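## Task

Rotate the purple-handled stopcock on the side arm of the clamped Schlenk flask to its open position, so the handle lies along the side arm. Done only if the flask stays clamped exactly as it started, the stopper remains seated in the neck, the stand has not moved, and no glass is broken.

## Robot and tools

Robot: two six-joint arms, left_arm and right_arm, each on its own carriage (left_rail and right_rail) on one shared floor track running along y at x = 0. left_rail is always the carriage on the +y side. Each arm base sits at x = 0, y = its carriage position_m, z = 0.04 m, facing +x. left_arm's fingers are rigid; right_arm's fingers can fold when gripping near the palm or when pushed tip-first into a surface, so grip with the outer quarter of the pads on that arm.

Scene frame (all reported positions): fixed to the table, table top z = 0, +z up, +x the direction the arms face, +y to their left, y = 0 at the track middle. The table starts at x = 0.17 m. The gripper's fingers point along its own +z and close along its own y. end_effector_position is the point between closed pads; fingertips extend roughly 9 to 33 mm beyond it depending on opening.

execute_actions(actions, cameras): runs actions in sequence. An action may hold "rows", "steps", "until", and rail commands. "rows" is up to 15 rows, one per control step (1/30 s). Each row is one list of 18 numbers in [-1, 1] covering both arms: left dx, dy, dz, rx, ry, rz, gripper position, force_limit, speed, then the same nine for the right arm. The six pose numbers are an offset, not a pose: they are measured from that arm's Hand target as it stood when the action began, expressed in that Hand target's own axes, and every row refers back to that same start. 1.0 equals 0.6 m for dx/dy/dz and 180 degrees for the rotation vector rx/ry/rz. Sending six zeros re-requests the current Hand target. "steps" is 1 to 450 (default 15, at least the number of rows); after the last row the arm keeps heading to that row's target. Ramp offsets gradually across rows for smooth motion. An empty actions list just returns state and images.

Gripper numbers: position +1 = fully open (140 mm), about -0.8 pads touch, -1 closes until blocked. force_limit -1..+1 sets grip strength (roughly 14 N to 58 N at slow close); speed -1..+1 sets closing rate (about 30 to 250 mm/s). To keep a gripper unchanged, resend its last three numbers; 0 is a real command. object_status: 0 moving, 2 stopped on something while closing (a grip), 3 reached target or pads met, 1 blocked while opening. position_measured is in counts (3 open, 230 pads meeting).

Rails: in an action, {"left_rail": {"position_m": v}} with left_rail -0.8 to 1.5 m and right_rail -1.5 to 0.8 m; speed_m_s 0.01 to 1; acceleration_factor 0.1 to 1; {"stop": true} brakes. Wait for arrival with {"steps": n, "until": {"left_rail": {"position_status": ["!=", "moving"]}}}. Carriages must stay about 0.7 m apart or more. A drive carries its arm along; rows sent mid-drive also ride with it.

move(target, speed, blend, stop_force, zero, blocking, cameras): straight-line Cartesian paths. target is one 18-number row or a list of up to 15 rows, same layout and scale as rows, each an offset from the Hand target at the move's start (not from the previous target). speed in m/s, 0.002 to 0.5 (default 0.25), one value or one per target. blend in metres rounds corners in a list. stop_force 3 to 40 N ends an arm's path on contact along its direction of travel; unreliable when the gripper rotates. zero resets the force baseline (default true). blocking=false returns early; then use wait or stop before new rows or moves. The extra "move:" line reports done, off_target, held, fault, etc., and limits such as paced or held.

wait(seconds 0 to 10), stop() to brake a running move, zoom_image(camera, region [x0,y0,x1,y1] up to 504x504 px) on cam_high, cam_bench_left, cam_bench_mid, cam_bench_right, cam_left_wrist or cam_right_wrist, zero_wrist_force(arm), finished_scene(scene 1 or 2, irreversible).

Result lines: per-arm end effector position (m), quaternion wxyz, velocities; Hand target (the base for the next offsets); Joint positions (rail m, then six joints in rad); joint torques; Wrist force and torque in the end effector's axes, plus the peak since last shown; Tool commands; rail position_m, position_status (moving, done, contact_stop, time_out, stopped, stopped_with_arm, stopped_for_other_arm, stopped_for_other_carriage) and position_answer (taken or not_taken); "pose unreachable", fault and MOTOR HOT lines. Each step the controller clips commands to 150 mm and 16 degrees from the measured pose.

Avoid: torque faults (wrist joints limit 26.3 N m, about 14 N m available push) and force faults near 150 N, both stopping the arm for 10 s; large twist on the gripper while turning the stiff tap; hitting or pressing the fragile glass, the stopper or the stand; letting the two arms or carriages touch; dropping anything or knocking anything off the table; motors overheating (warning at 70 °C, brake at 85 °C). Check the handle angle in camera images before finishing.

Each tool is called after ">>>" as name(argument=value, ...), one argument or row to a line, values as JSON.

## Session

>>> execute_actions(
  actions=[],
)

Scene clock: 0.00 s.
left_arm: end_effector_position=(+0.3456, +0.6984, +0.5800) position_measured=3 object_status=3 end_effector_quat_wxyz=(+0.000, +1.000, +0.000, +0.000) | right_arm: end_effector_position=(+0.3456, -1.3351, +0.5800) position_measured=3 object_status=3 end_effector_quat_wxyz=(+0.000, +1.000, +0.000, +0.000)
Joint positions: left_arm=[0.671 -0.316 -1.725 0.971 -0.816 -1.571 2.826] | right_arm=[-1.362 -0.316 -1.725 0.971 -0.816 -1.571 2.826]
Joint velocities: within noise
Joint torques (N m): no reading
Wrist force (N): no reading
Wrist torque (N m): no reading
Wrist force, peak (N): no reading
Hand target: left_arm +0.3456, +0.6984, +0.5800; +0.000, +1.000, +0.000, +0.000 | right_arm +0.3456, -1.3351, +0.5800; +0.000, +1.000, +0.000, +0.000
Tool commands: left_gripper/position=+1.0 left_gripper/force_limit=+1.0 left_gripper/speed=+1.0 right_gripper/position=+1.0 right_gripper/force_limit=+1.0 right_gripper/speed=+1.0
left_rail: position_m=0.671 position_status=done
right_rail: position_m=-1.362 position_status=done
camera_calibration:
cam_left_wrist: T_world_to_cam=[[-0.0265538, -0.998538, -0.0470784, 0.750006], [-0.954746, 0.0113767, 0.297206, 0.165161], [-0.296236, 0.0528398, -0.953652, 0.761451], [0, 0, 0, 1]] pos_world=[0.403171, 0.706795, 0.712382]
cam_right_wrist: T_world_to_cam=[[-0.031272, -0.999466, 0.0094295, -1.31715], [-0.949091, 0.0326518, 0.313305, 0.202106], [-0.313446, 0.000848234, -0.949606, 0.80498], [0, 0, 0, 1]] pos_world=[0.402945, -1.32372, 0.713512]

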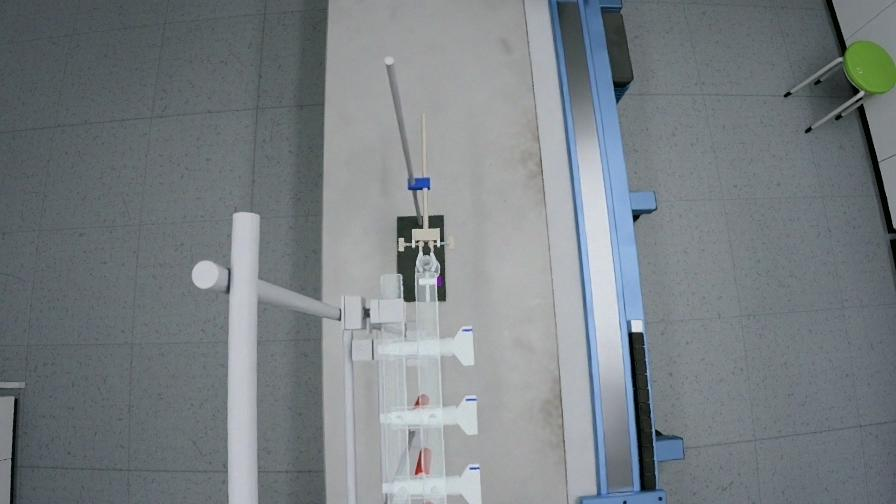

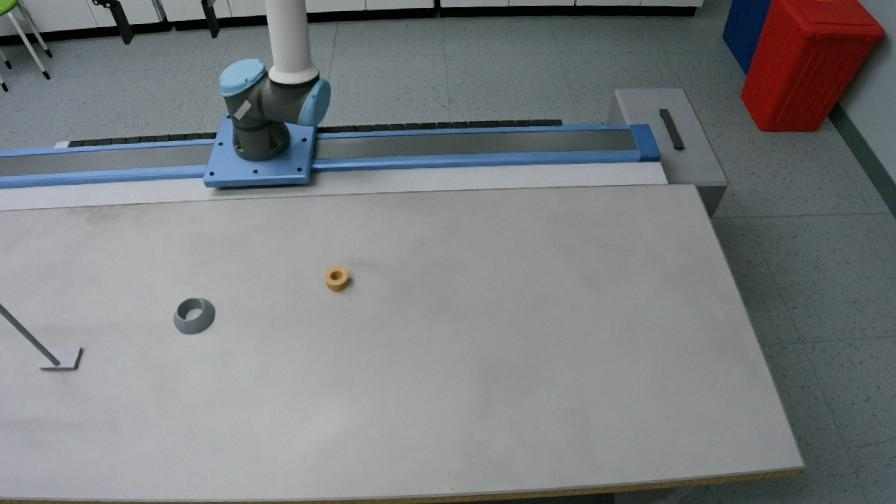

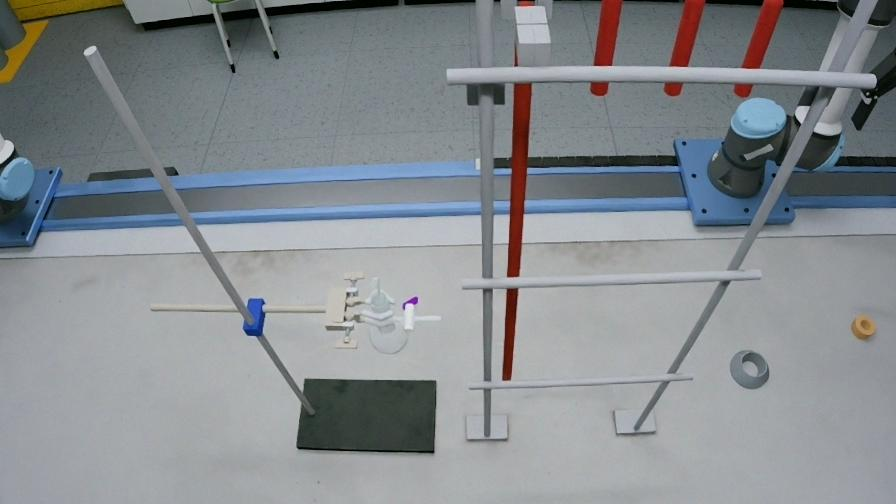

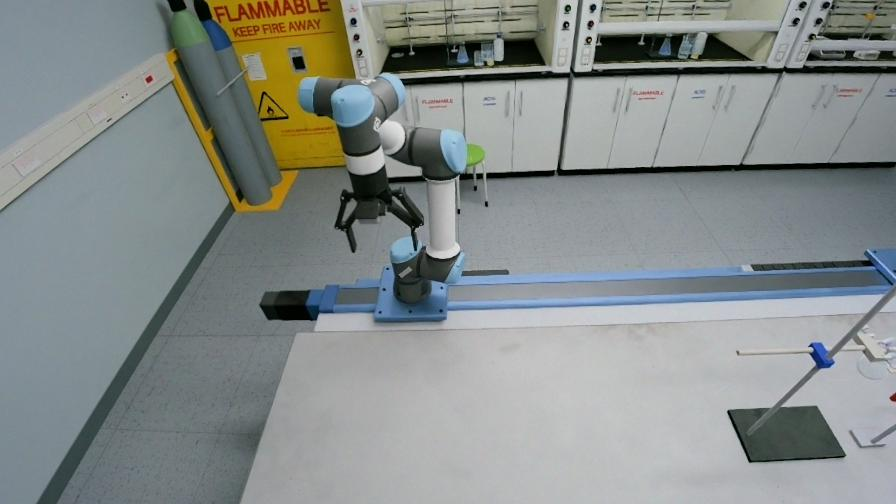

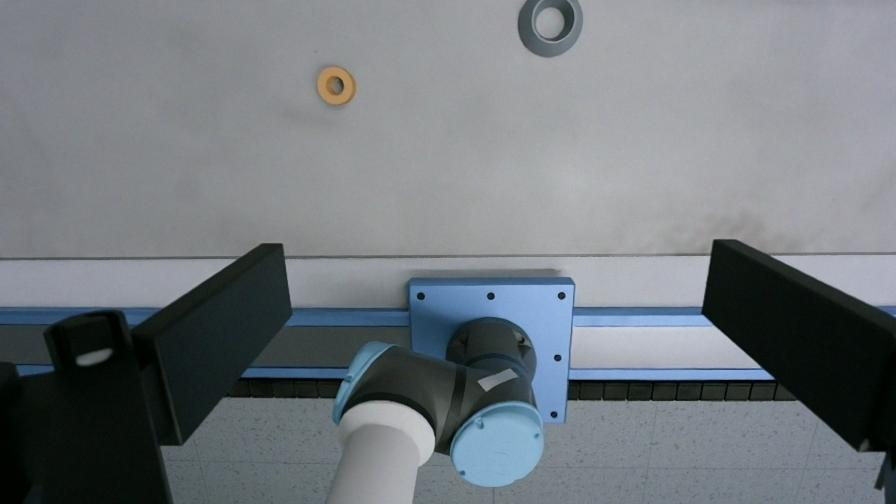

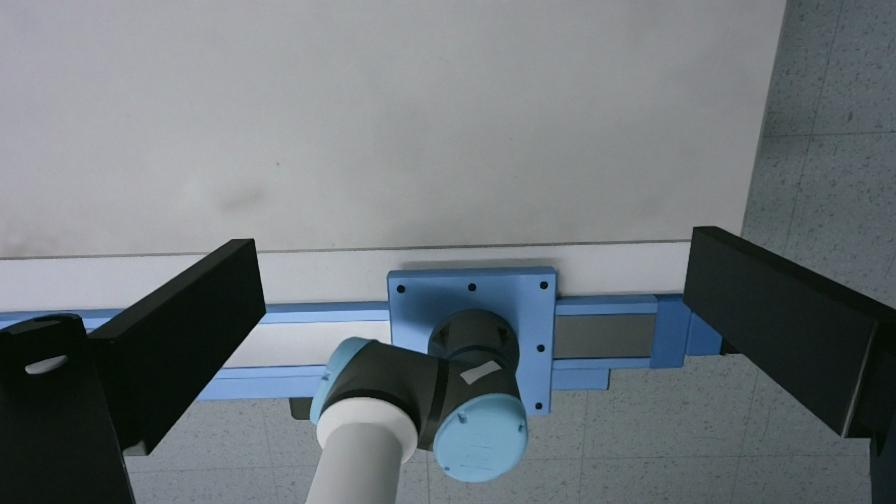

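>>> zoom_image(
  camera="cam_bench_mid",
  region=[300, 250, 500, 370],
)

>>> zoom_image(
  camera="cam_bench_mid",
  region=[370, 280, 450, 340],
)

>>> zoom_image(
  camera="cam_high",
  region=[370, 220, 490, 320],
)

Scaled by 2.520.

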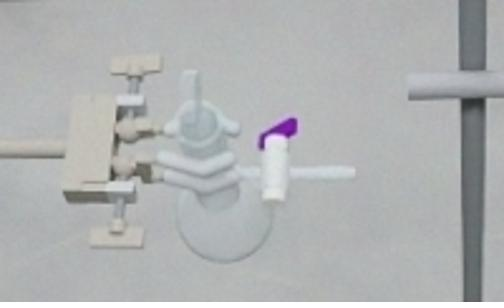

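Scaled by 6.300.

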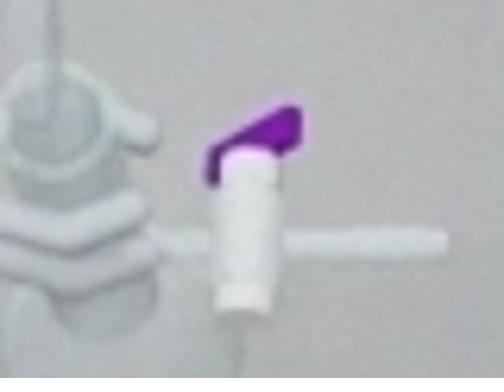

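Scaled by 4.200.

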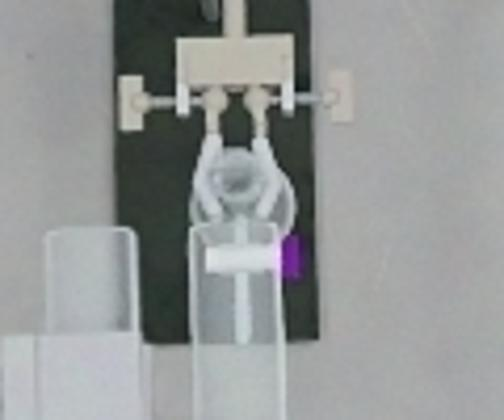

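>>> zoom_image(
  camera="cam_high",
  region=[405, 255, 455, 305],
)

>>> zoom_image(
  camera="cam_high",
  region=[340, 150, 560, 350],
)

Scaled by 10.080.

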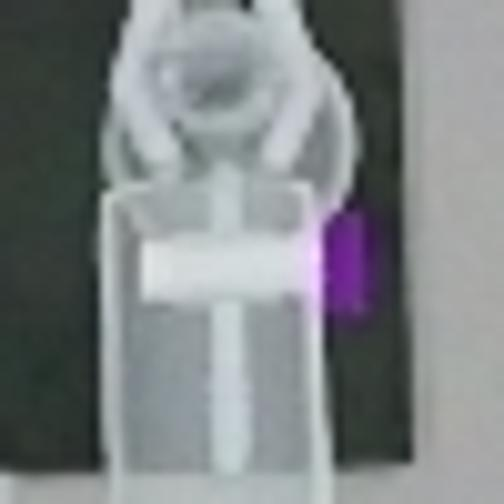

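Scaled by 2.291.

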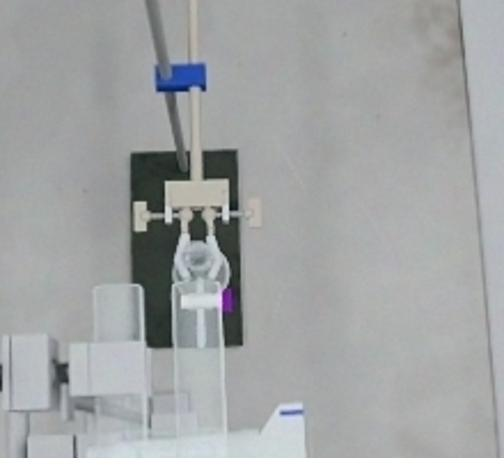

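>>> move(
  target=[
    [0.0573, -0.37, 0.1333, 0, 0, 0, -0.325, -1, -0.5, 0, 0, 0, 0, 0, 0, 1, 1, 1],
    [0.0573, -0.37, 0.34, 0, 0.5, 0, -0.325, -1, -0.5, 0, 0, 0, 0, 0, 0, 1, 1, 1],
  ],
  speed=[0.3, 0.35],
  blend=0.05,
  cameras=["cam_bench_mid", "cam_left_wrist"],
)

Scene clock: 10.77 s.
left_arm: end_effector_position=(+0.3800, +0.9204, +0.3760) position_measured=170 object_status=3 end_effector_quat_wxyz=(+0.000, +0.707, +0.000, +0.707) | right_arm: end_effector_position=(+0.3456, -1.3351, +0.5800) position_measured=3 object_status=3 end_effector_quat_wxyz=(+0.000, +1.000, +0.000, +0.000)
Joint positions: left_arm=[0.671 0.76 -1.47 2.567 -4.238 -2.33 3.142] | right_arm=[-1.362 -0.316 -1.725 0.971 -0.816 -1.571 2.826]
Joint torques (N m): left_arm=[12.78 -8.15 -22.49 -4.05 -1.52 -1.34] | right_arm=[0.39 -12.11 -16.6 -3.7 0.18 0.23]
Wrist force (N): left_arm=[4.2 -2.1 5.3] | right_arm=[0.1 -0.2 -0.6]
Wrist torque (N m): left_arm=[-0.88 -0.04 0.46] | right_arm=[-0.03 -0.04 0.01]
Wrist force, peak (N): left_arm=[4.3 -2.3 5.2] | right_arm=[0.1 -0.1 -0.7]
Hand target: left_arm +0.3800, +0.9204, +0.3760; +0.000, +0.707, +0.000, +0.707 | right_arm +0.3456, -1.3351, +0.5800; +0.000, +1.000, +0.000, +0.000
Off the commanded pose: left_arm 0.000 m, 0 deg | right_arm 0.000 m, 0 deg.
left_rail: position_m=0.671 position_status=done
right_rail: position_m=-1.362 position_status=done
move: done
camera_calibration:
cam_left_wrist: T_world_to_cam=[[0.047083, -0.998537, -0.0265726, 0.927293], [-0.297351, 0.0113853, -0.9547, 0.477015], [0.953607, 0.0528515, -0.29638, -0.156702], [0, 0, 0, 1]]
Images, in order: cam_bench_mid, cam_left_wrist.

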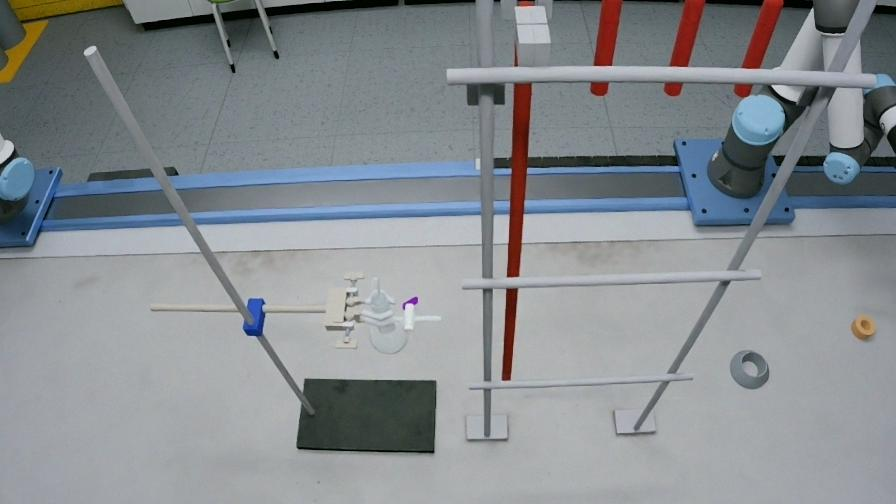

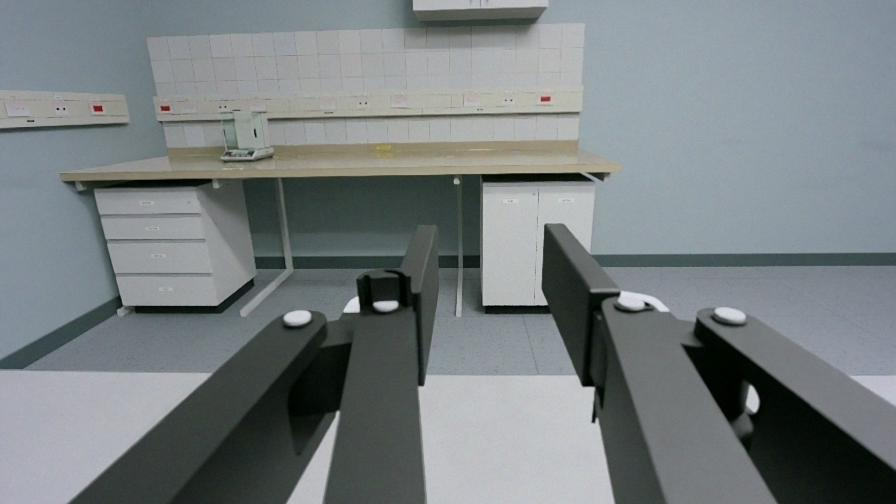

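>>> execute_actions(
  actions=[
    {"left_rail": {"speed_m_s": 0.6, "acceleration_factor": 0.5, "position_m": -0.347}},
    {"steps": 240, "until": {"left_rail": {"position_status": ["!=", "moving"]}}},
  ],
  cameras=["cam_bench_mid", "cam_left_wrist", "cam_high"],
)

>>> zoom_image(
  camera="cam_left_wrist",
  region=[380, 120, 620, 300],
)

Scene clock: 14.00 s.
left_arm: end_effector_position=(+0.3800, -0.0977, +0.3760) position_measured=170 object_status=3 end_effector_quat_wxyz=(+0.000, +0.707, +0.000, +0.707) end_effector_velocity=(+0.000, +0.000, +0.000) end_effector_angular_velocity=(+0.000, +0.000, +0.002) | right_arm: end_effector_position=(+0.3456, -1.3351, +0.5800) position_measured=3 object_status=3 end_effector_quat_wxyz=(+0.000, +1.000, +0.000, +0.000)
Joint positions: left_arm=[-0.347 0.76 -1.47 2.567 -4.239 -2.33 3.142] | right_arm=[-1.362 -0.316 -1.725 0.971 -0.816 -1.571 2.826]
Joint velocities: left_arm=[-0.001 0 0 0 0 0.002 0] | right_arm=[within noise]
Joint torques (N m): left_arm=[10.27 -12.2 -10.89 -2.42 1.59 -1.65] | right_arm=[0.37 -12.97 -15.92 -3.68 0.13 0.19]
Wrist force (N): left_arm=[4.2 -2.2 5.0] | right_arm=[0.1 0.1 -0.5]
Wrist torque (N m): left_arm=[-0.90 -0.06 0.46] | right_arm=[0.02 -0.03 0.01]
Wrist force, peak (N): left_arm=[4.3 -4.4 5.3] | right_arm=[0.2 -0.2 -0.6]
Hand target: left_arm +0.3800, -0.0977, +0.3760; +0.000, +0.707, +0.000, +0.707 | right_arm +0.3456, -1.3351, +0.5800; +0.000, +1.000, +0.000, +0.000
Tool commands: left_gripper/position=-0.325 left_gripper/force_limit=-1.0 left_gripper/speed=-0.5 right_gripper/position=+1.0 right_gripper/force_limit=+1.0 right_gripper/speed=+1.0
Off the commanded pose: left_arm 0.000 m, 0 deg | right_arm 0.000 m, 0 deg.
left_rail: position_m=-0.347 speed_m_s=0.60 position_status=done
right_rail: position_m=-1.362 position_status=done
camera_calibration:
cam_left_wrist: T_world_to_cam=[[0.0470813, -0.998538, -0.0265616, -0.0892704], [-0.297193, 0.0113841, -0.95475, 0.488565], [0.953656, 0.0528447, -0.296222, -0.102982], [0, 0, 0, 1]]
Images, in order: cam_high, cam_bench_mid, cam_left_wrist.

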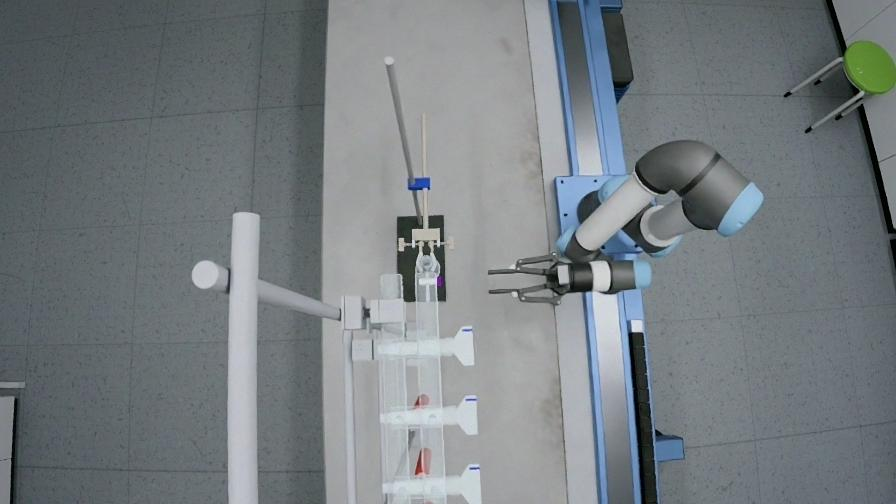

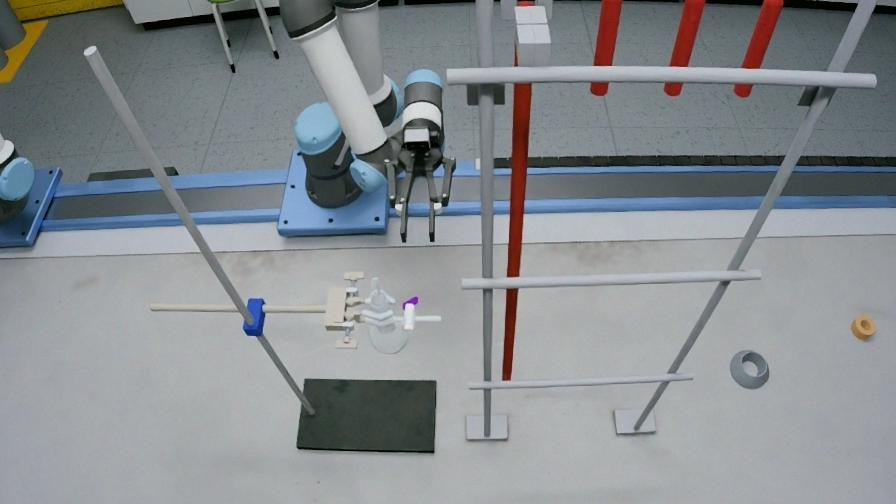

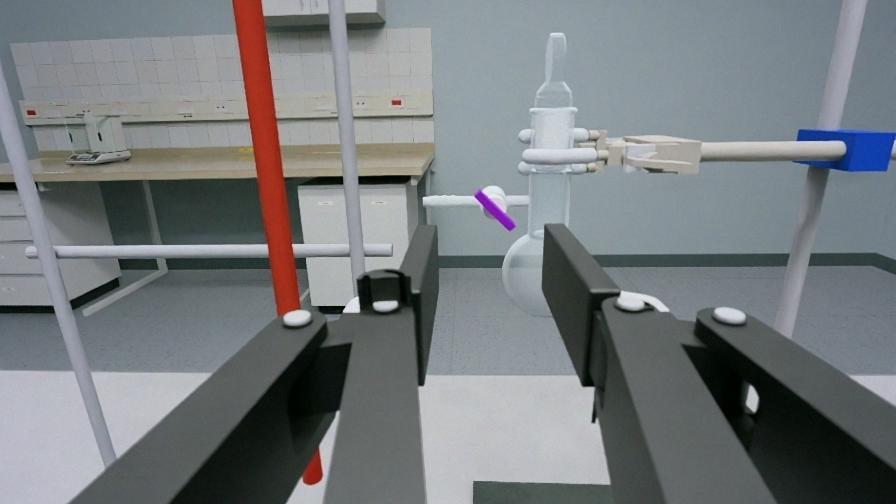

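Scaled by 2.100.

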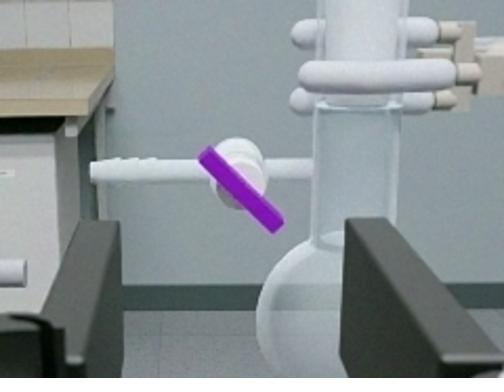

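>>> move(
  target=[-0.01333, 0.0085, 0.1275, -0.01061, -0.00407, -0.23332, -0.325, -1, -0.5, 0, 0, 0, 0, 0, 0, 1, 1, 1],
  speed=0.2,
  cameras=["cam_bench_mid", "cam_left_wrist", "cam_high"],
)

>>> zoom_image(
  camera="cam_left_wrist",
  region=[400, 130, 600, 330],
)

Scene clock: 21.17 s.
left_arm: end_effector_position=(+0.4565, -0.1029, +0.3680) position_measured=170 object_status=3 end_effector_quat_wxyz=(+0.265, +0.664, +0.242, +0.656) | right_arm: end_effector_position=(+0.3456, -1.3351, +0.5800) position_measured=3 object_status=3 end_effector_quat_wxyz=(+0.000, +1.000, +0.000, +0.000)
Joint positions: left_arm=[-0.347 0.581 -1.368 2.473 -4.247 -2.187 2.409] | right_arm=[-1.362 -0.316 -1.725 0.971 -0.816 -1.571 2.826]
Joint torques (N m): left_arm=[-14.16 -13.62 -22.61 -4.52 1.5 -1.77] | right_arm=[1.19 -13.55 -14.83 -3.74 0.02 0.1]
Wrist force (N): left_arm=[4.1 -1.2 3.9] | right_arm=[0.0 -0.1 -0.2]
Wrist torque (N m): left_arm=[-1.01 -0.14 -0.01] | right_arm=[-0.02 -0.01 0.01]
Wrist force, peak (N): left_arm=[4.6 -2.3 5.2] | right_arm=[0.0 0.0 -0.7]
Hand target: left_arm +0.4565, -0.1029, +0.3680; +0.265, +0.664, +0.242, +0.656 | right_arm +0.3456, -1.3351, +0.5800; +0.000, +1.000, +0.000, +0.000
Off the commanded pose: left_arm 0.000 m, 0 deg | right_arm 0.000 m, 0 deg.
left_rail: position_m=-0.347 speed_m_s=0.60 position_status=done
right_rail: position_m=-1.362 position_status=done
move: done
camera_calibration:
cam_left_wrist: T_world_to_cam=[[0.0205452, -0.761111, 0.648296, -0.310063], [-0.319038, -0.619524, -0.717221, 0.361379], [0.947519, -0.192095, -0.255551, -0.215373], [0, 0, 0, 1]]
Images, in order: cam_high, cam_bench_mid, cam_left_wrist.

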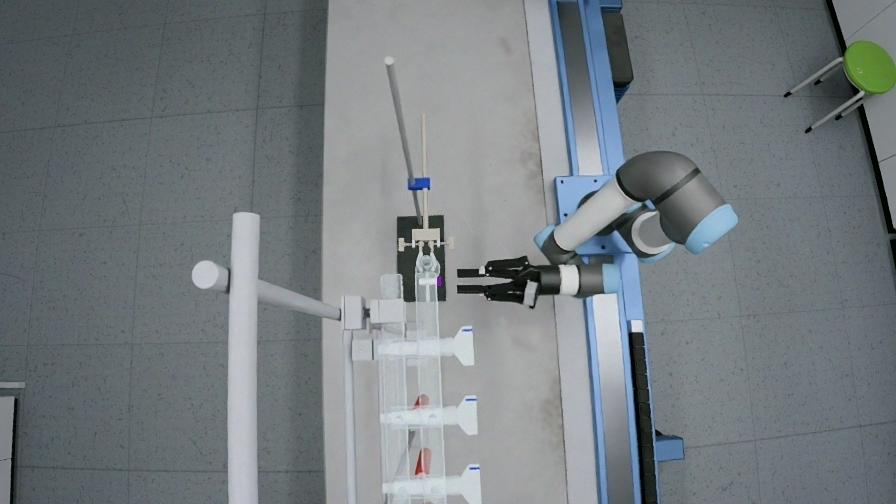

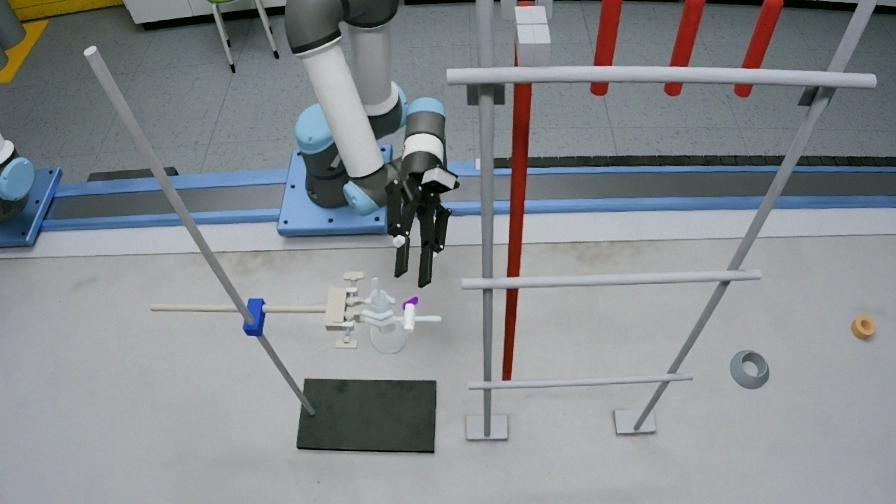

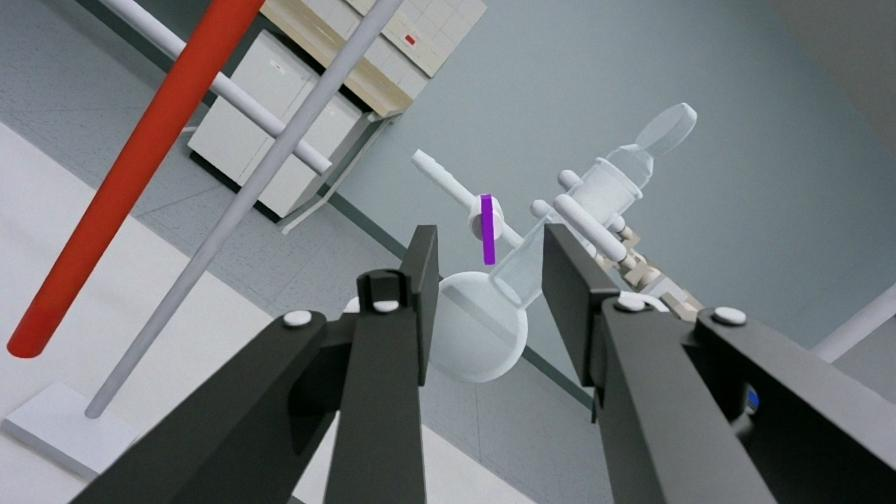

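Scaled by 2.520.

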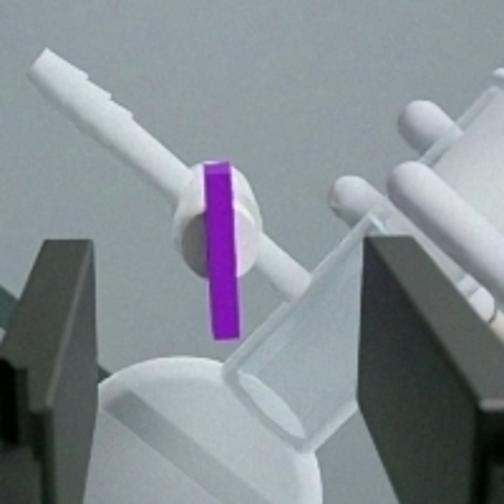

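>>> zoom_image(
  camera="cam_left_wrist",
  region=[450, 180, 530, 270],
)

Scaled by 5.600.

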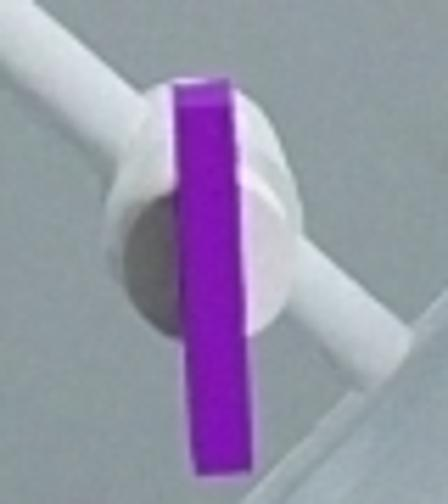

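>>> zoom_image(
  camera="cam_high",
  region=[415, 255, 475, 305],
)

>>> zoom_image(
  camera="cam_bench_mid",
  region=[370, 250, 460, 330],
)

Scaled by 8.400.

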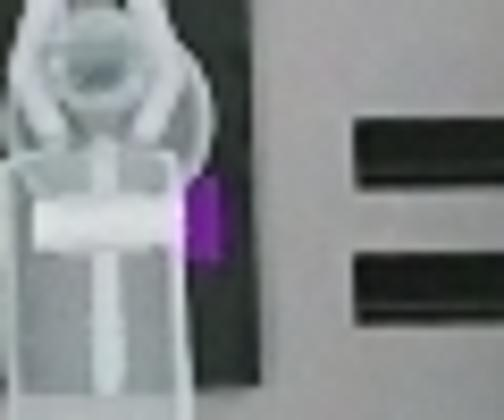

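Scaled by 5.600.

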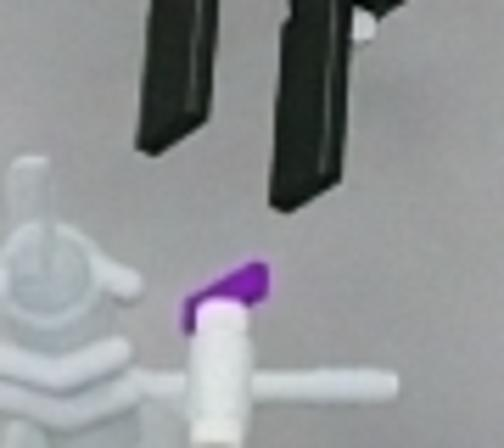

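>>> execute_actions(
  actions=[],
  cameras=["cam_left_wrist", "cam_high", "cam_bench_mid"],
)

Scene clock: 26.67 s.
left_arm: end_effector_position=(+0.4565, -0.1029, +0.3680) position_measured=170 object_status=3 end_effector_quat_wxyz=(+0.265, +0.664, +0.242, +0.656) | right_arm: end_effector_position=(+0.3456, -1.3351, +0.5800) position_measured=3 object_status=3 end_effector_quat_wxyz=(+0.000, +1.000, +0.000, +0.000)
Joint positions: left_arm=[-0.347 0.581 -1.368 2.473 -4.247 -2.187 2.409] | right_arm=[-1.362 -0.316 -1.725 0.971 -0.816 -1.571 2.826]
Joint velocities: within noise
Joint torques (N m): left_arm=[-13.83 -13.37 -16.63 -3.87 1.28 -1.71] | right_arm=[1.6 -13.19 -14.79 -3.71 0.14 0.26]
Wrist force (N): left_arm=[4.1 -1.3 3.9] | right_arm=[-0.1 0.0 0.0]
Wrist torque (N m): left_arm=[-1.03 -0.14 -0.01] | right_arm=[-0.01 0.01 0.01]
Wrist force, peak (N): left_arm=[4.4 -1.4 4.1] | right_arm=[0.1 0.1 -0.6]
Hand target: left_arm +0.4565, -0.1029, +0.3680; +0.265, +0.664, +0.242, +0.656 | right_arm +0.3456, -1.3351, +0.5800; +0.000, +1.000, +0.000, +0.000
Tool commands: left_gripper/position=-0.325 left_gripper/force_limit=-1.0 left_gripper/speed=-0.5 right_gripper/position=+1.0 right_gripper/force_limit=+1.0 right_gripper/speed=+1.0
Off the commanded pose: left_arm 0.000 m, 0 deg | right_arm 0.000 m, 0 deg.
left_rail: position_m=-0.347 speed_m_s=0.60 position_status=done
right_rail: position_m=-1.362 position_status=done
camera_calibration:
cam_left_wrist: T_world_to_cam=[[0.0205299, -0.760988, 0.648442, -0.310097], [-0.319023, -0.61966, -0.71711, 0.361323], [0.947525, -0.192146, -0.255494, -0.215422], [0, 0, 0, 1]] pos_world=[0.325755, -0.0534749, 0.405149]
Images, in order (width x height): cam_high 896x504, cam_bench_mid 896x504, cam_left_wrist 896x504.

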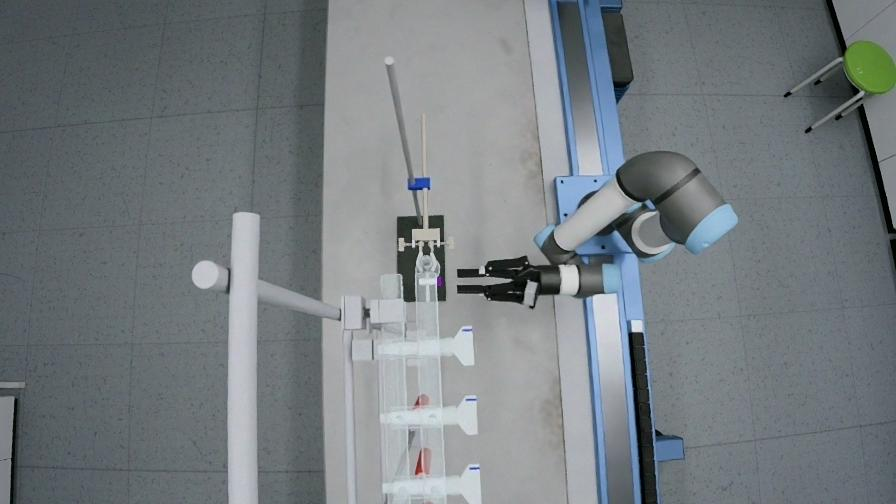

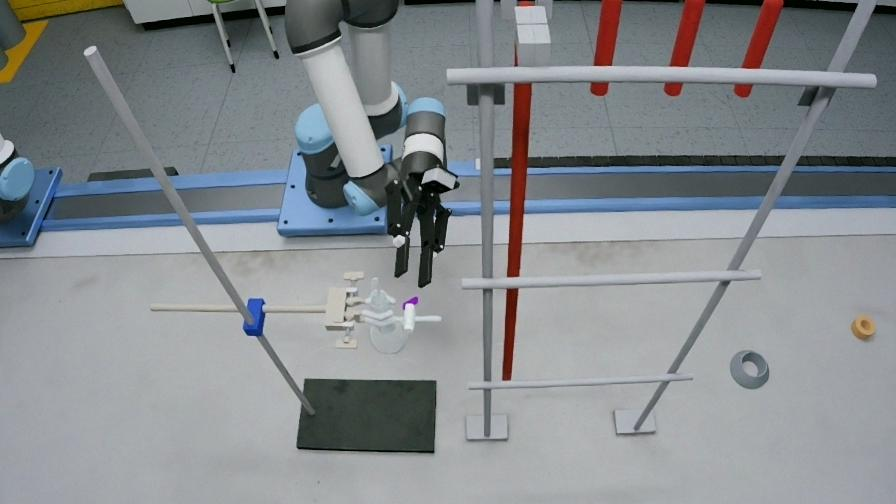

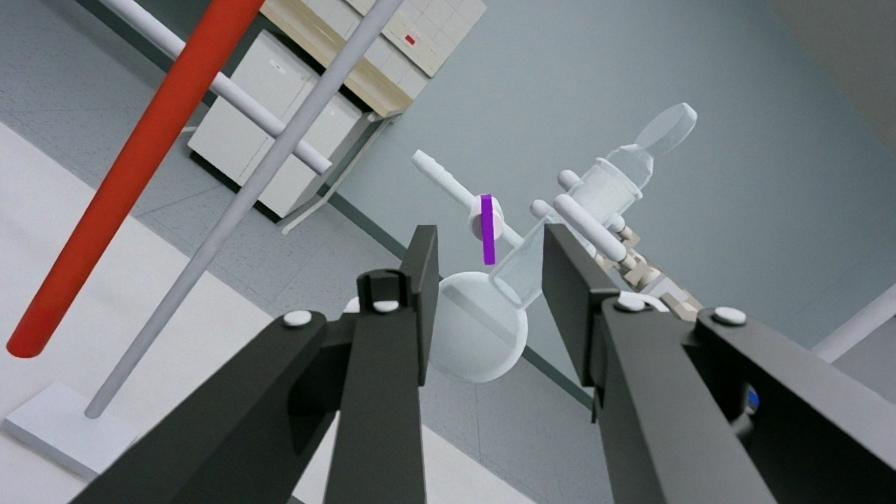

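>>> move(
  target=[0.0003, 0.0012, 0.042, 0, 0, -0.0161, -0.325, -1, -0.5, 0, 0, 0, 0, 0, 0, 1, 1, 1],
  speed=0.1,
  cameras=["cam_left_wrist", "cam_high", "cam_bench_mid"],
)

>>> zoom_image(
  camera="cam_left_wrist",
  region=[400, 150, 600, 290],
)

>>> zoom_image(
  camera="cam_high",
  region=[415, 255, 475, 305],
)

Scene clock: 28.53 s.
left_arm: end_effector_position=(+0.4815, -0.1042, +0.3686) position_measured=170 object_status=3 end_effector_quat_wxyz=(+0.281, +0.658, +0.259, +0.649) | right_arm: end_effector_position=(+0.3456, -1.3351, +0.5800) position_measured=3 object_status=3 end_effector_quat_wxyz=(+0.000, +1.000, +0.000, +0.000)
Joint positions: left_arm=[-0.347 0.528 -1.347 2.439 -4.233 -2.133 2.358] | right_arm=[-1.362 -0.316 -1.725 0.971 -0.816 -1.571 2.826]
Joint torques (N m): left_arm=[-14.91 -13.26 -23.13 -0.27 1.58 -1.61] | right_arm=[1.6 -13.92 -15.96 -3.65 0.18 0.27]
Wrist force (N): left_arm=[3.8 -1.2 4.2] | right_arm=[0.0 0.1 -0.1]
Wrist torque (N m): left_arm=[-1.03 -0.09 -0.04] | right_arm=[0.01 0.01 0.00]
Wrist force, peak (N): left_arm=[4.2 -1.1 4.7] | right_arm=[0.3 0.2 -0.5]
Hand target: left_arm +0.4817, -0.1042, +0.3686; +0.281, +0.658, +0.259, +0.649 | right_arm +0.3456, -1.3351, +0.5800; +0.000, +1.000, +0.000, +0.000
Off the commanded pose: left_arm 0.000 m, 0 deg | right_arm 0.000 m, 0 deg.
left_rail: position_m=-0.347 speed_m_s=0.60 position_status=done
right_rail: position_m=-1.362 position_status=done
move: done
camera_calibration:
cam_left_wrist: T_world_to_cam=[[0.0216937, -0.727391, 0.68588, -0.322852], [-0.320272, -0.654944, -0.684452, 0.35384], [0.947077, -0.20482, -0.247171, -0.243428], [0, 0, 0, 1]]
Images, in order: cam_high, cam_bench_mid, cam_left_wrist.

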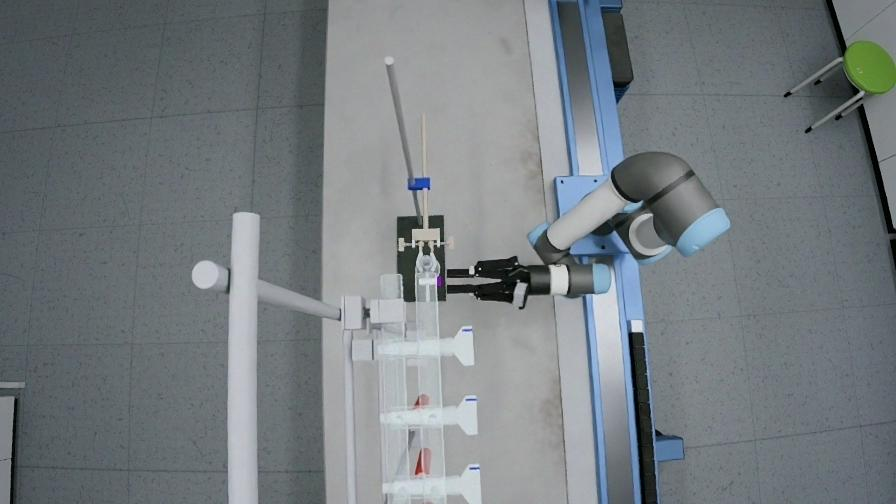

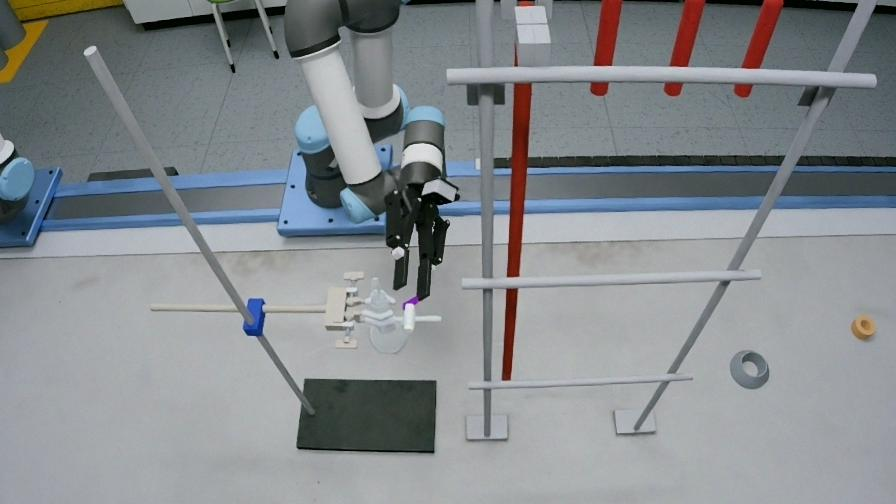

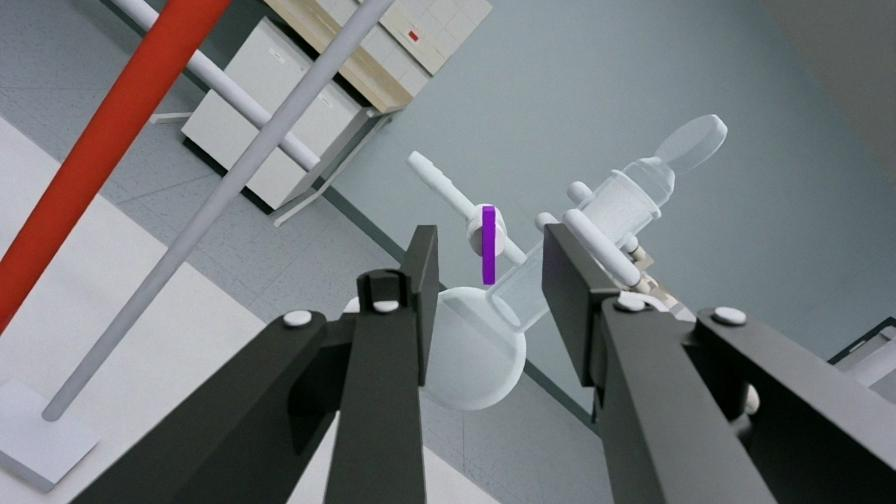

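Scaled by 2.520.

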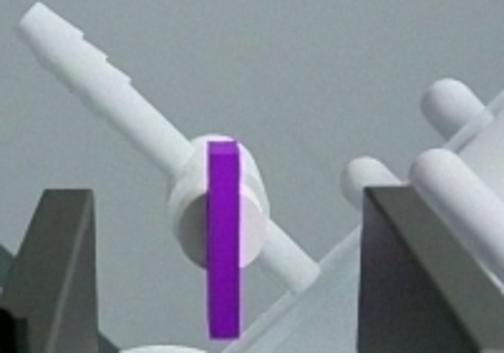

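Scaled by 8.400.

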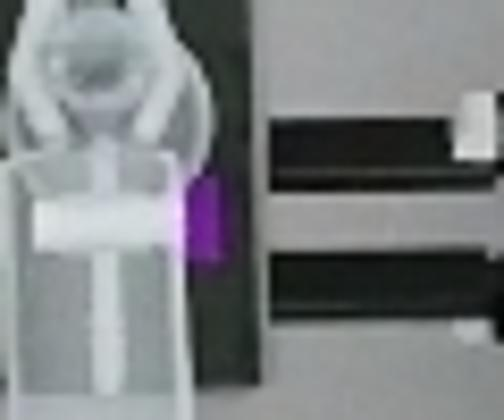

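>>> zoom_image(
  camera="cam_left_wrist",
  region=[440, 200, 540, 290],
)

>>> zoom_image(
  camera="cam_bench_mid",
  region=[380, 270, 450, 330],
)

Scaled by 5.040.

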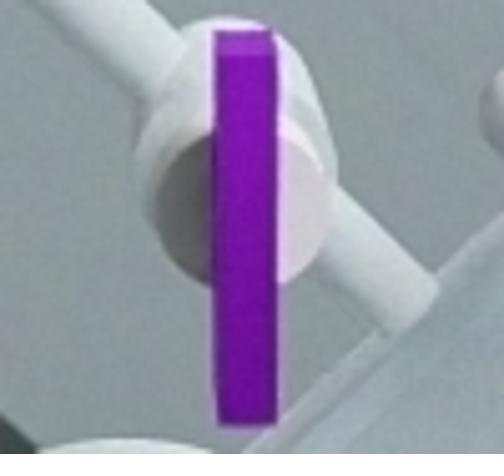

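Scaled by 7.200.

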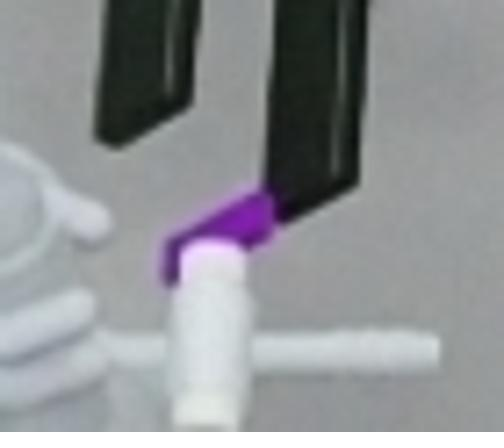

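>>> move(
  target=[0, 0, 0.0325, 0, 0, 0, -0.325, -1, -0.5, 0, 0, 0, 0, 0, 0, 1, 1, 1],
  speed=0.04,
  stop_force=5,
  cameras=["cam_left_wrist", "cam_high", "cam_bench_mid"],
)

>>> zoom_image(
  camera="cam_left_wrist",
  region=[420, 200, 560, 300],
)

>>> zoom_image(
  camera="cam_high",
  region=[415, 255, 475, 305],
)

Scene clock: 34.37 s.
left_arm: end_effector_position=(+0.5011, -0.1048, +0.3686) position_measured=170 object_status=3 end_effector_quat_wxyz=(+0.281, +0.658, +0.259, +0.649) | right_arm: end_effector_position=(+0.3456, -1.3351, +0.5800) position_measured=3 object_status=3 end_effector_quat_wxyz=(+0.000, +1.000, +0.000, +0.000)
Joint positions: left_arm=[-0.347 0.492 -1.327 2.408 -4.222 -2.097 2.358] | right_arm=[-1.362 -0.316 -1.725 0.971 -0.816 -1.571 2.826]
Joint torques (N m): left_arm=[-14.29 -15.36 -22.25 -0.46 1.56 -1.74] | right_arm=[1.4 -13.32 -16 -3.6 0.01 0.27]
Wrist force (N): left_arm=[4.0 -1.1 3.9] | right_arm=[-0.1 0.2 -0.2]
Wrist torque (N m): left_arm=[-1.01 -0.15 -0.04] | right_arm=[0.04 0.01 0.00]
Wrist force, peak (N): left_arm=[4.1 -1.1 4.4] | right_arm=[-0.1 0.2 -0.7]
Hand target: left_arm +0.5011, -0.1048, +0.3686; +0.281, +0.658, +0.259, +0.649 | right_arm +0.3456, -1.3351, +0.5800; +0.000, +1.000, +0.000, +0.000
Off the commanded pose: left_arm 0.000 m, 0 deg | right_arm 0.000 m, 0 deg.
left_rail: position_m=-0.347 speed_m_s=0.60 position_status=done
right_rail: position_m=-1.362 position_status=done
move: done
camera_calibration:
cam_left_wrist: T_world_to_cam=[[0.0217055, -0.727248, 0.686032, -0.323824], [-0.320255, -0.655093, -0.684317, 0.359603], [0.947083, -0.204852, -0.247124, -0.262156], [0, 0, 0, 1]]
Images, in order: cam_high, cam_bench_mid, cam_left_wrist.

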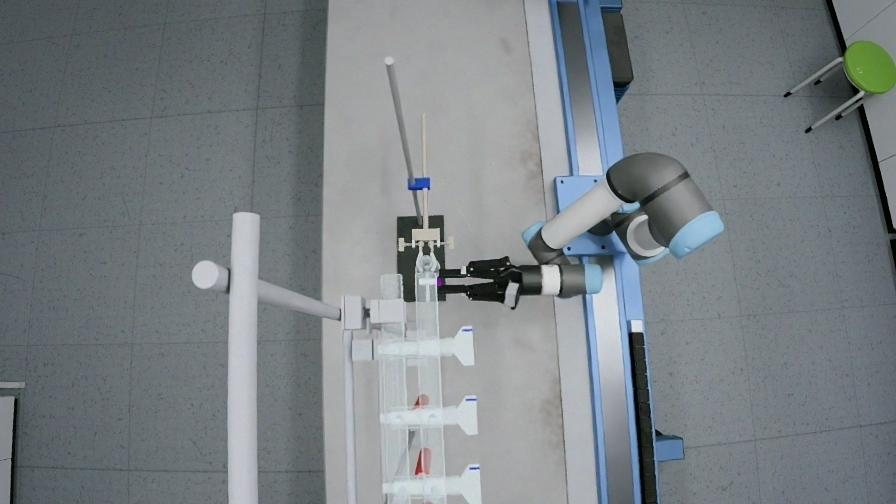

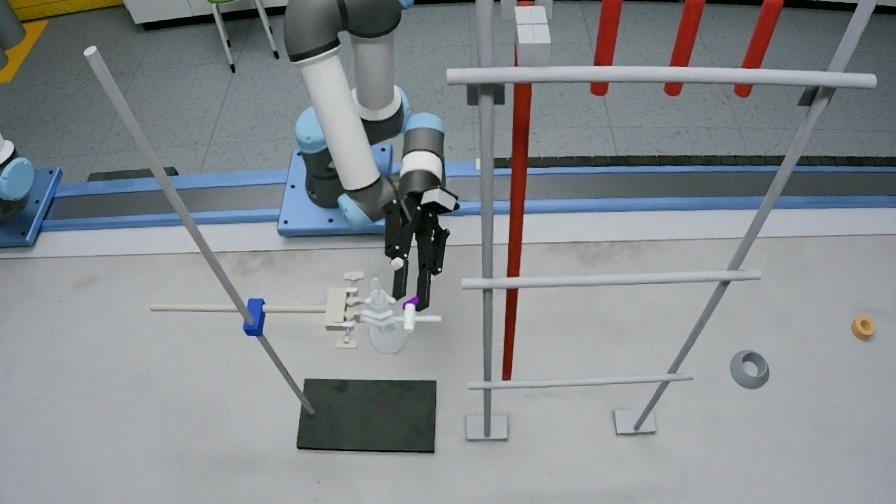

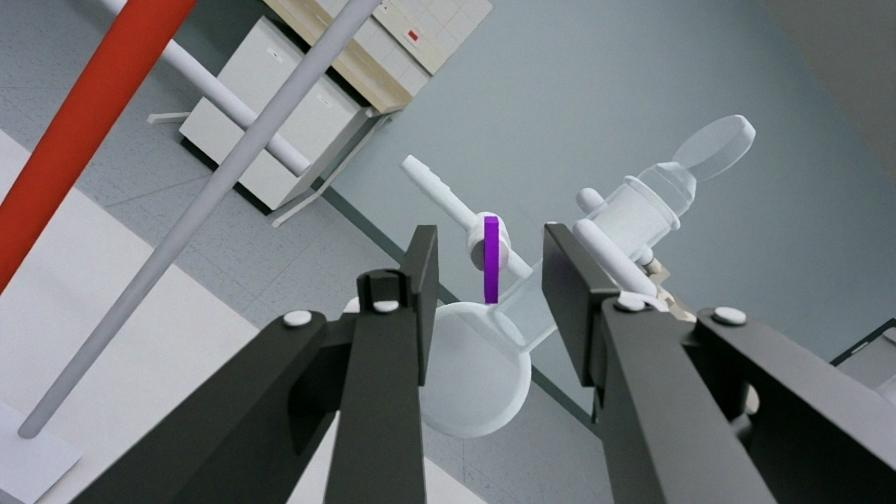

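Scaled by 3.600.

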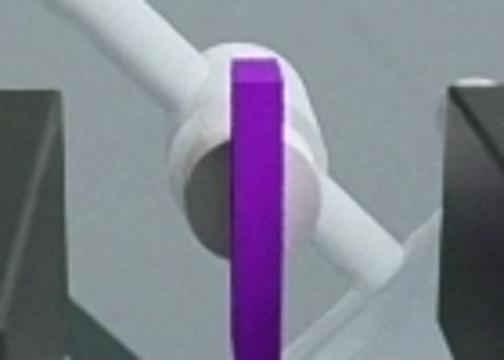

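Scaled by 8.400.

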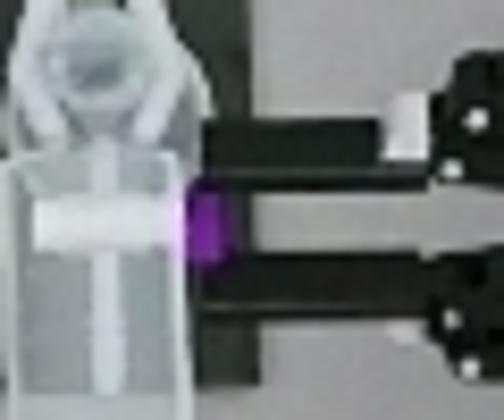

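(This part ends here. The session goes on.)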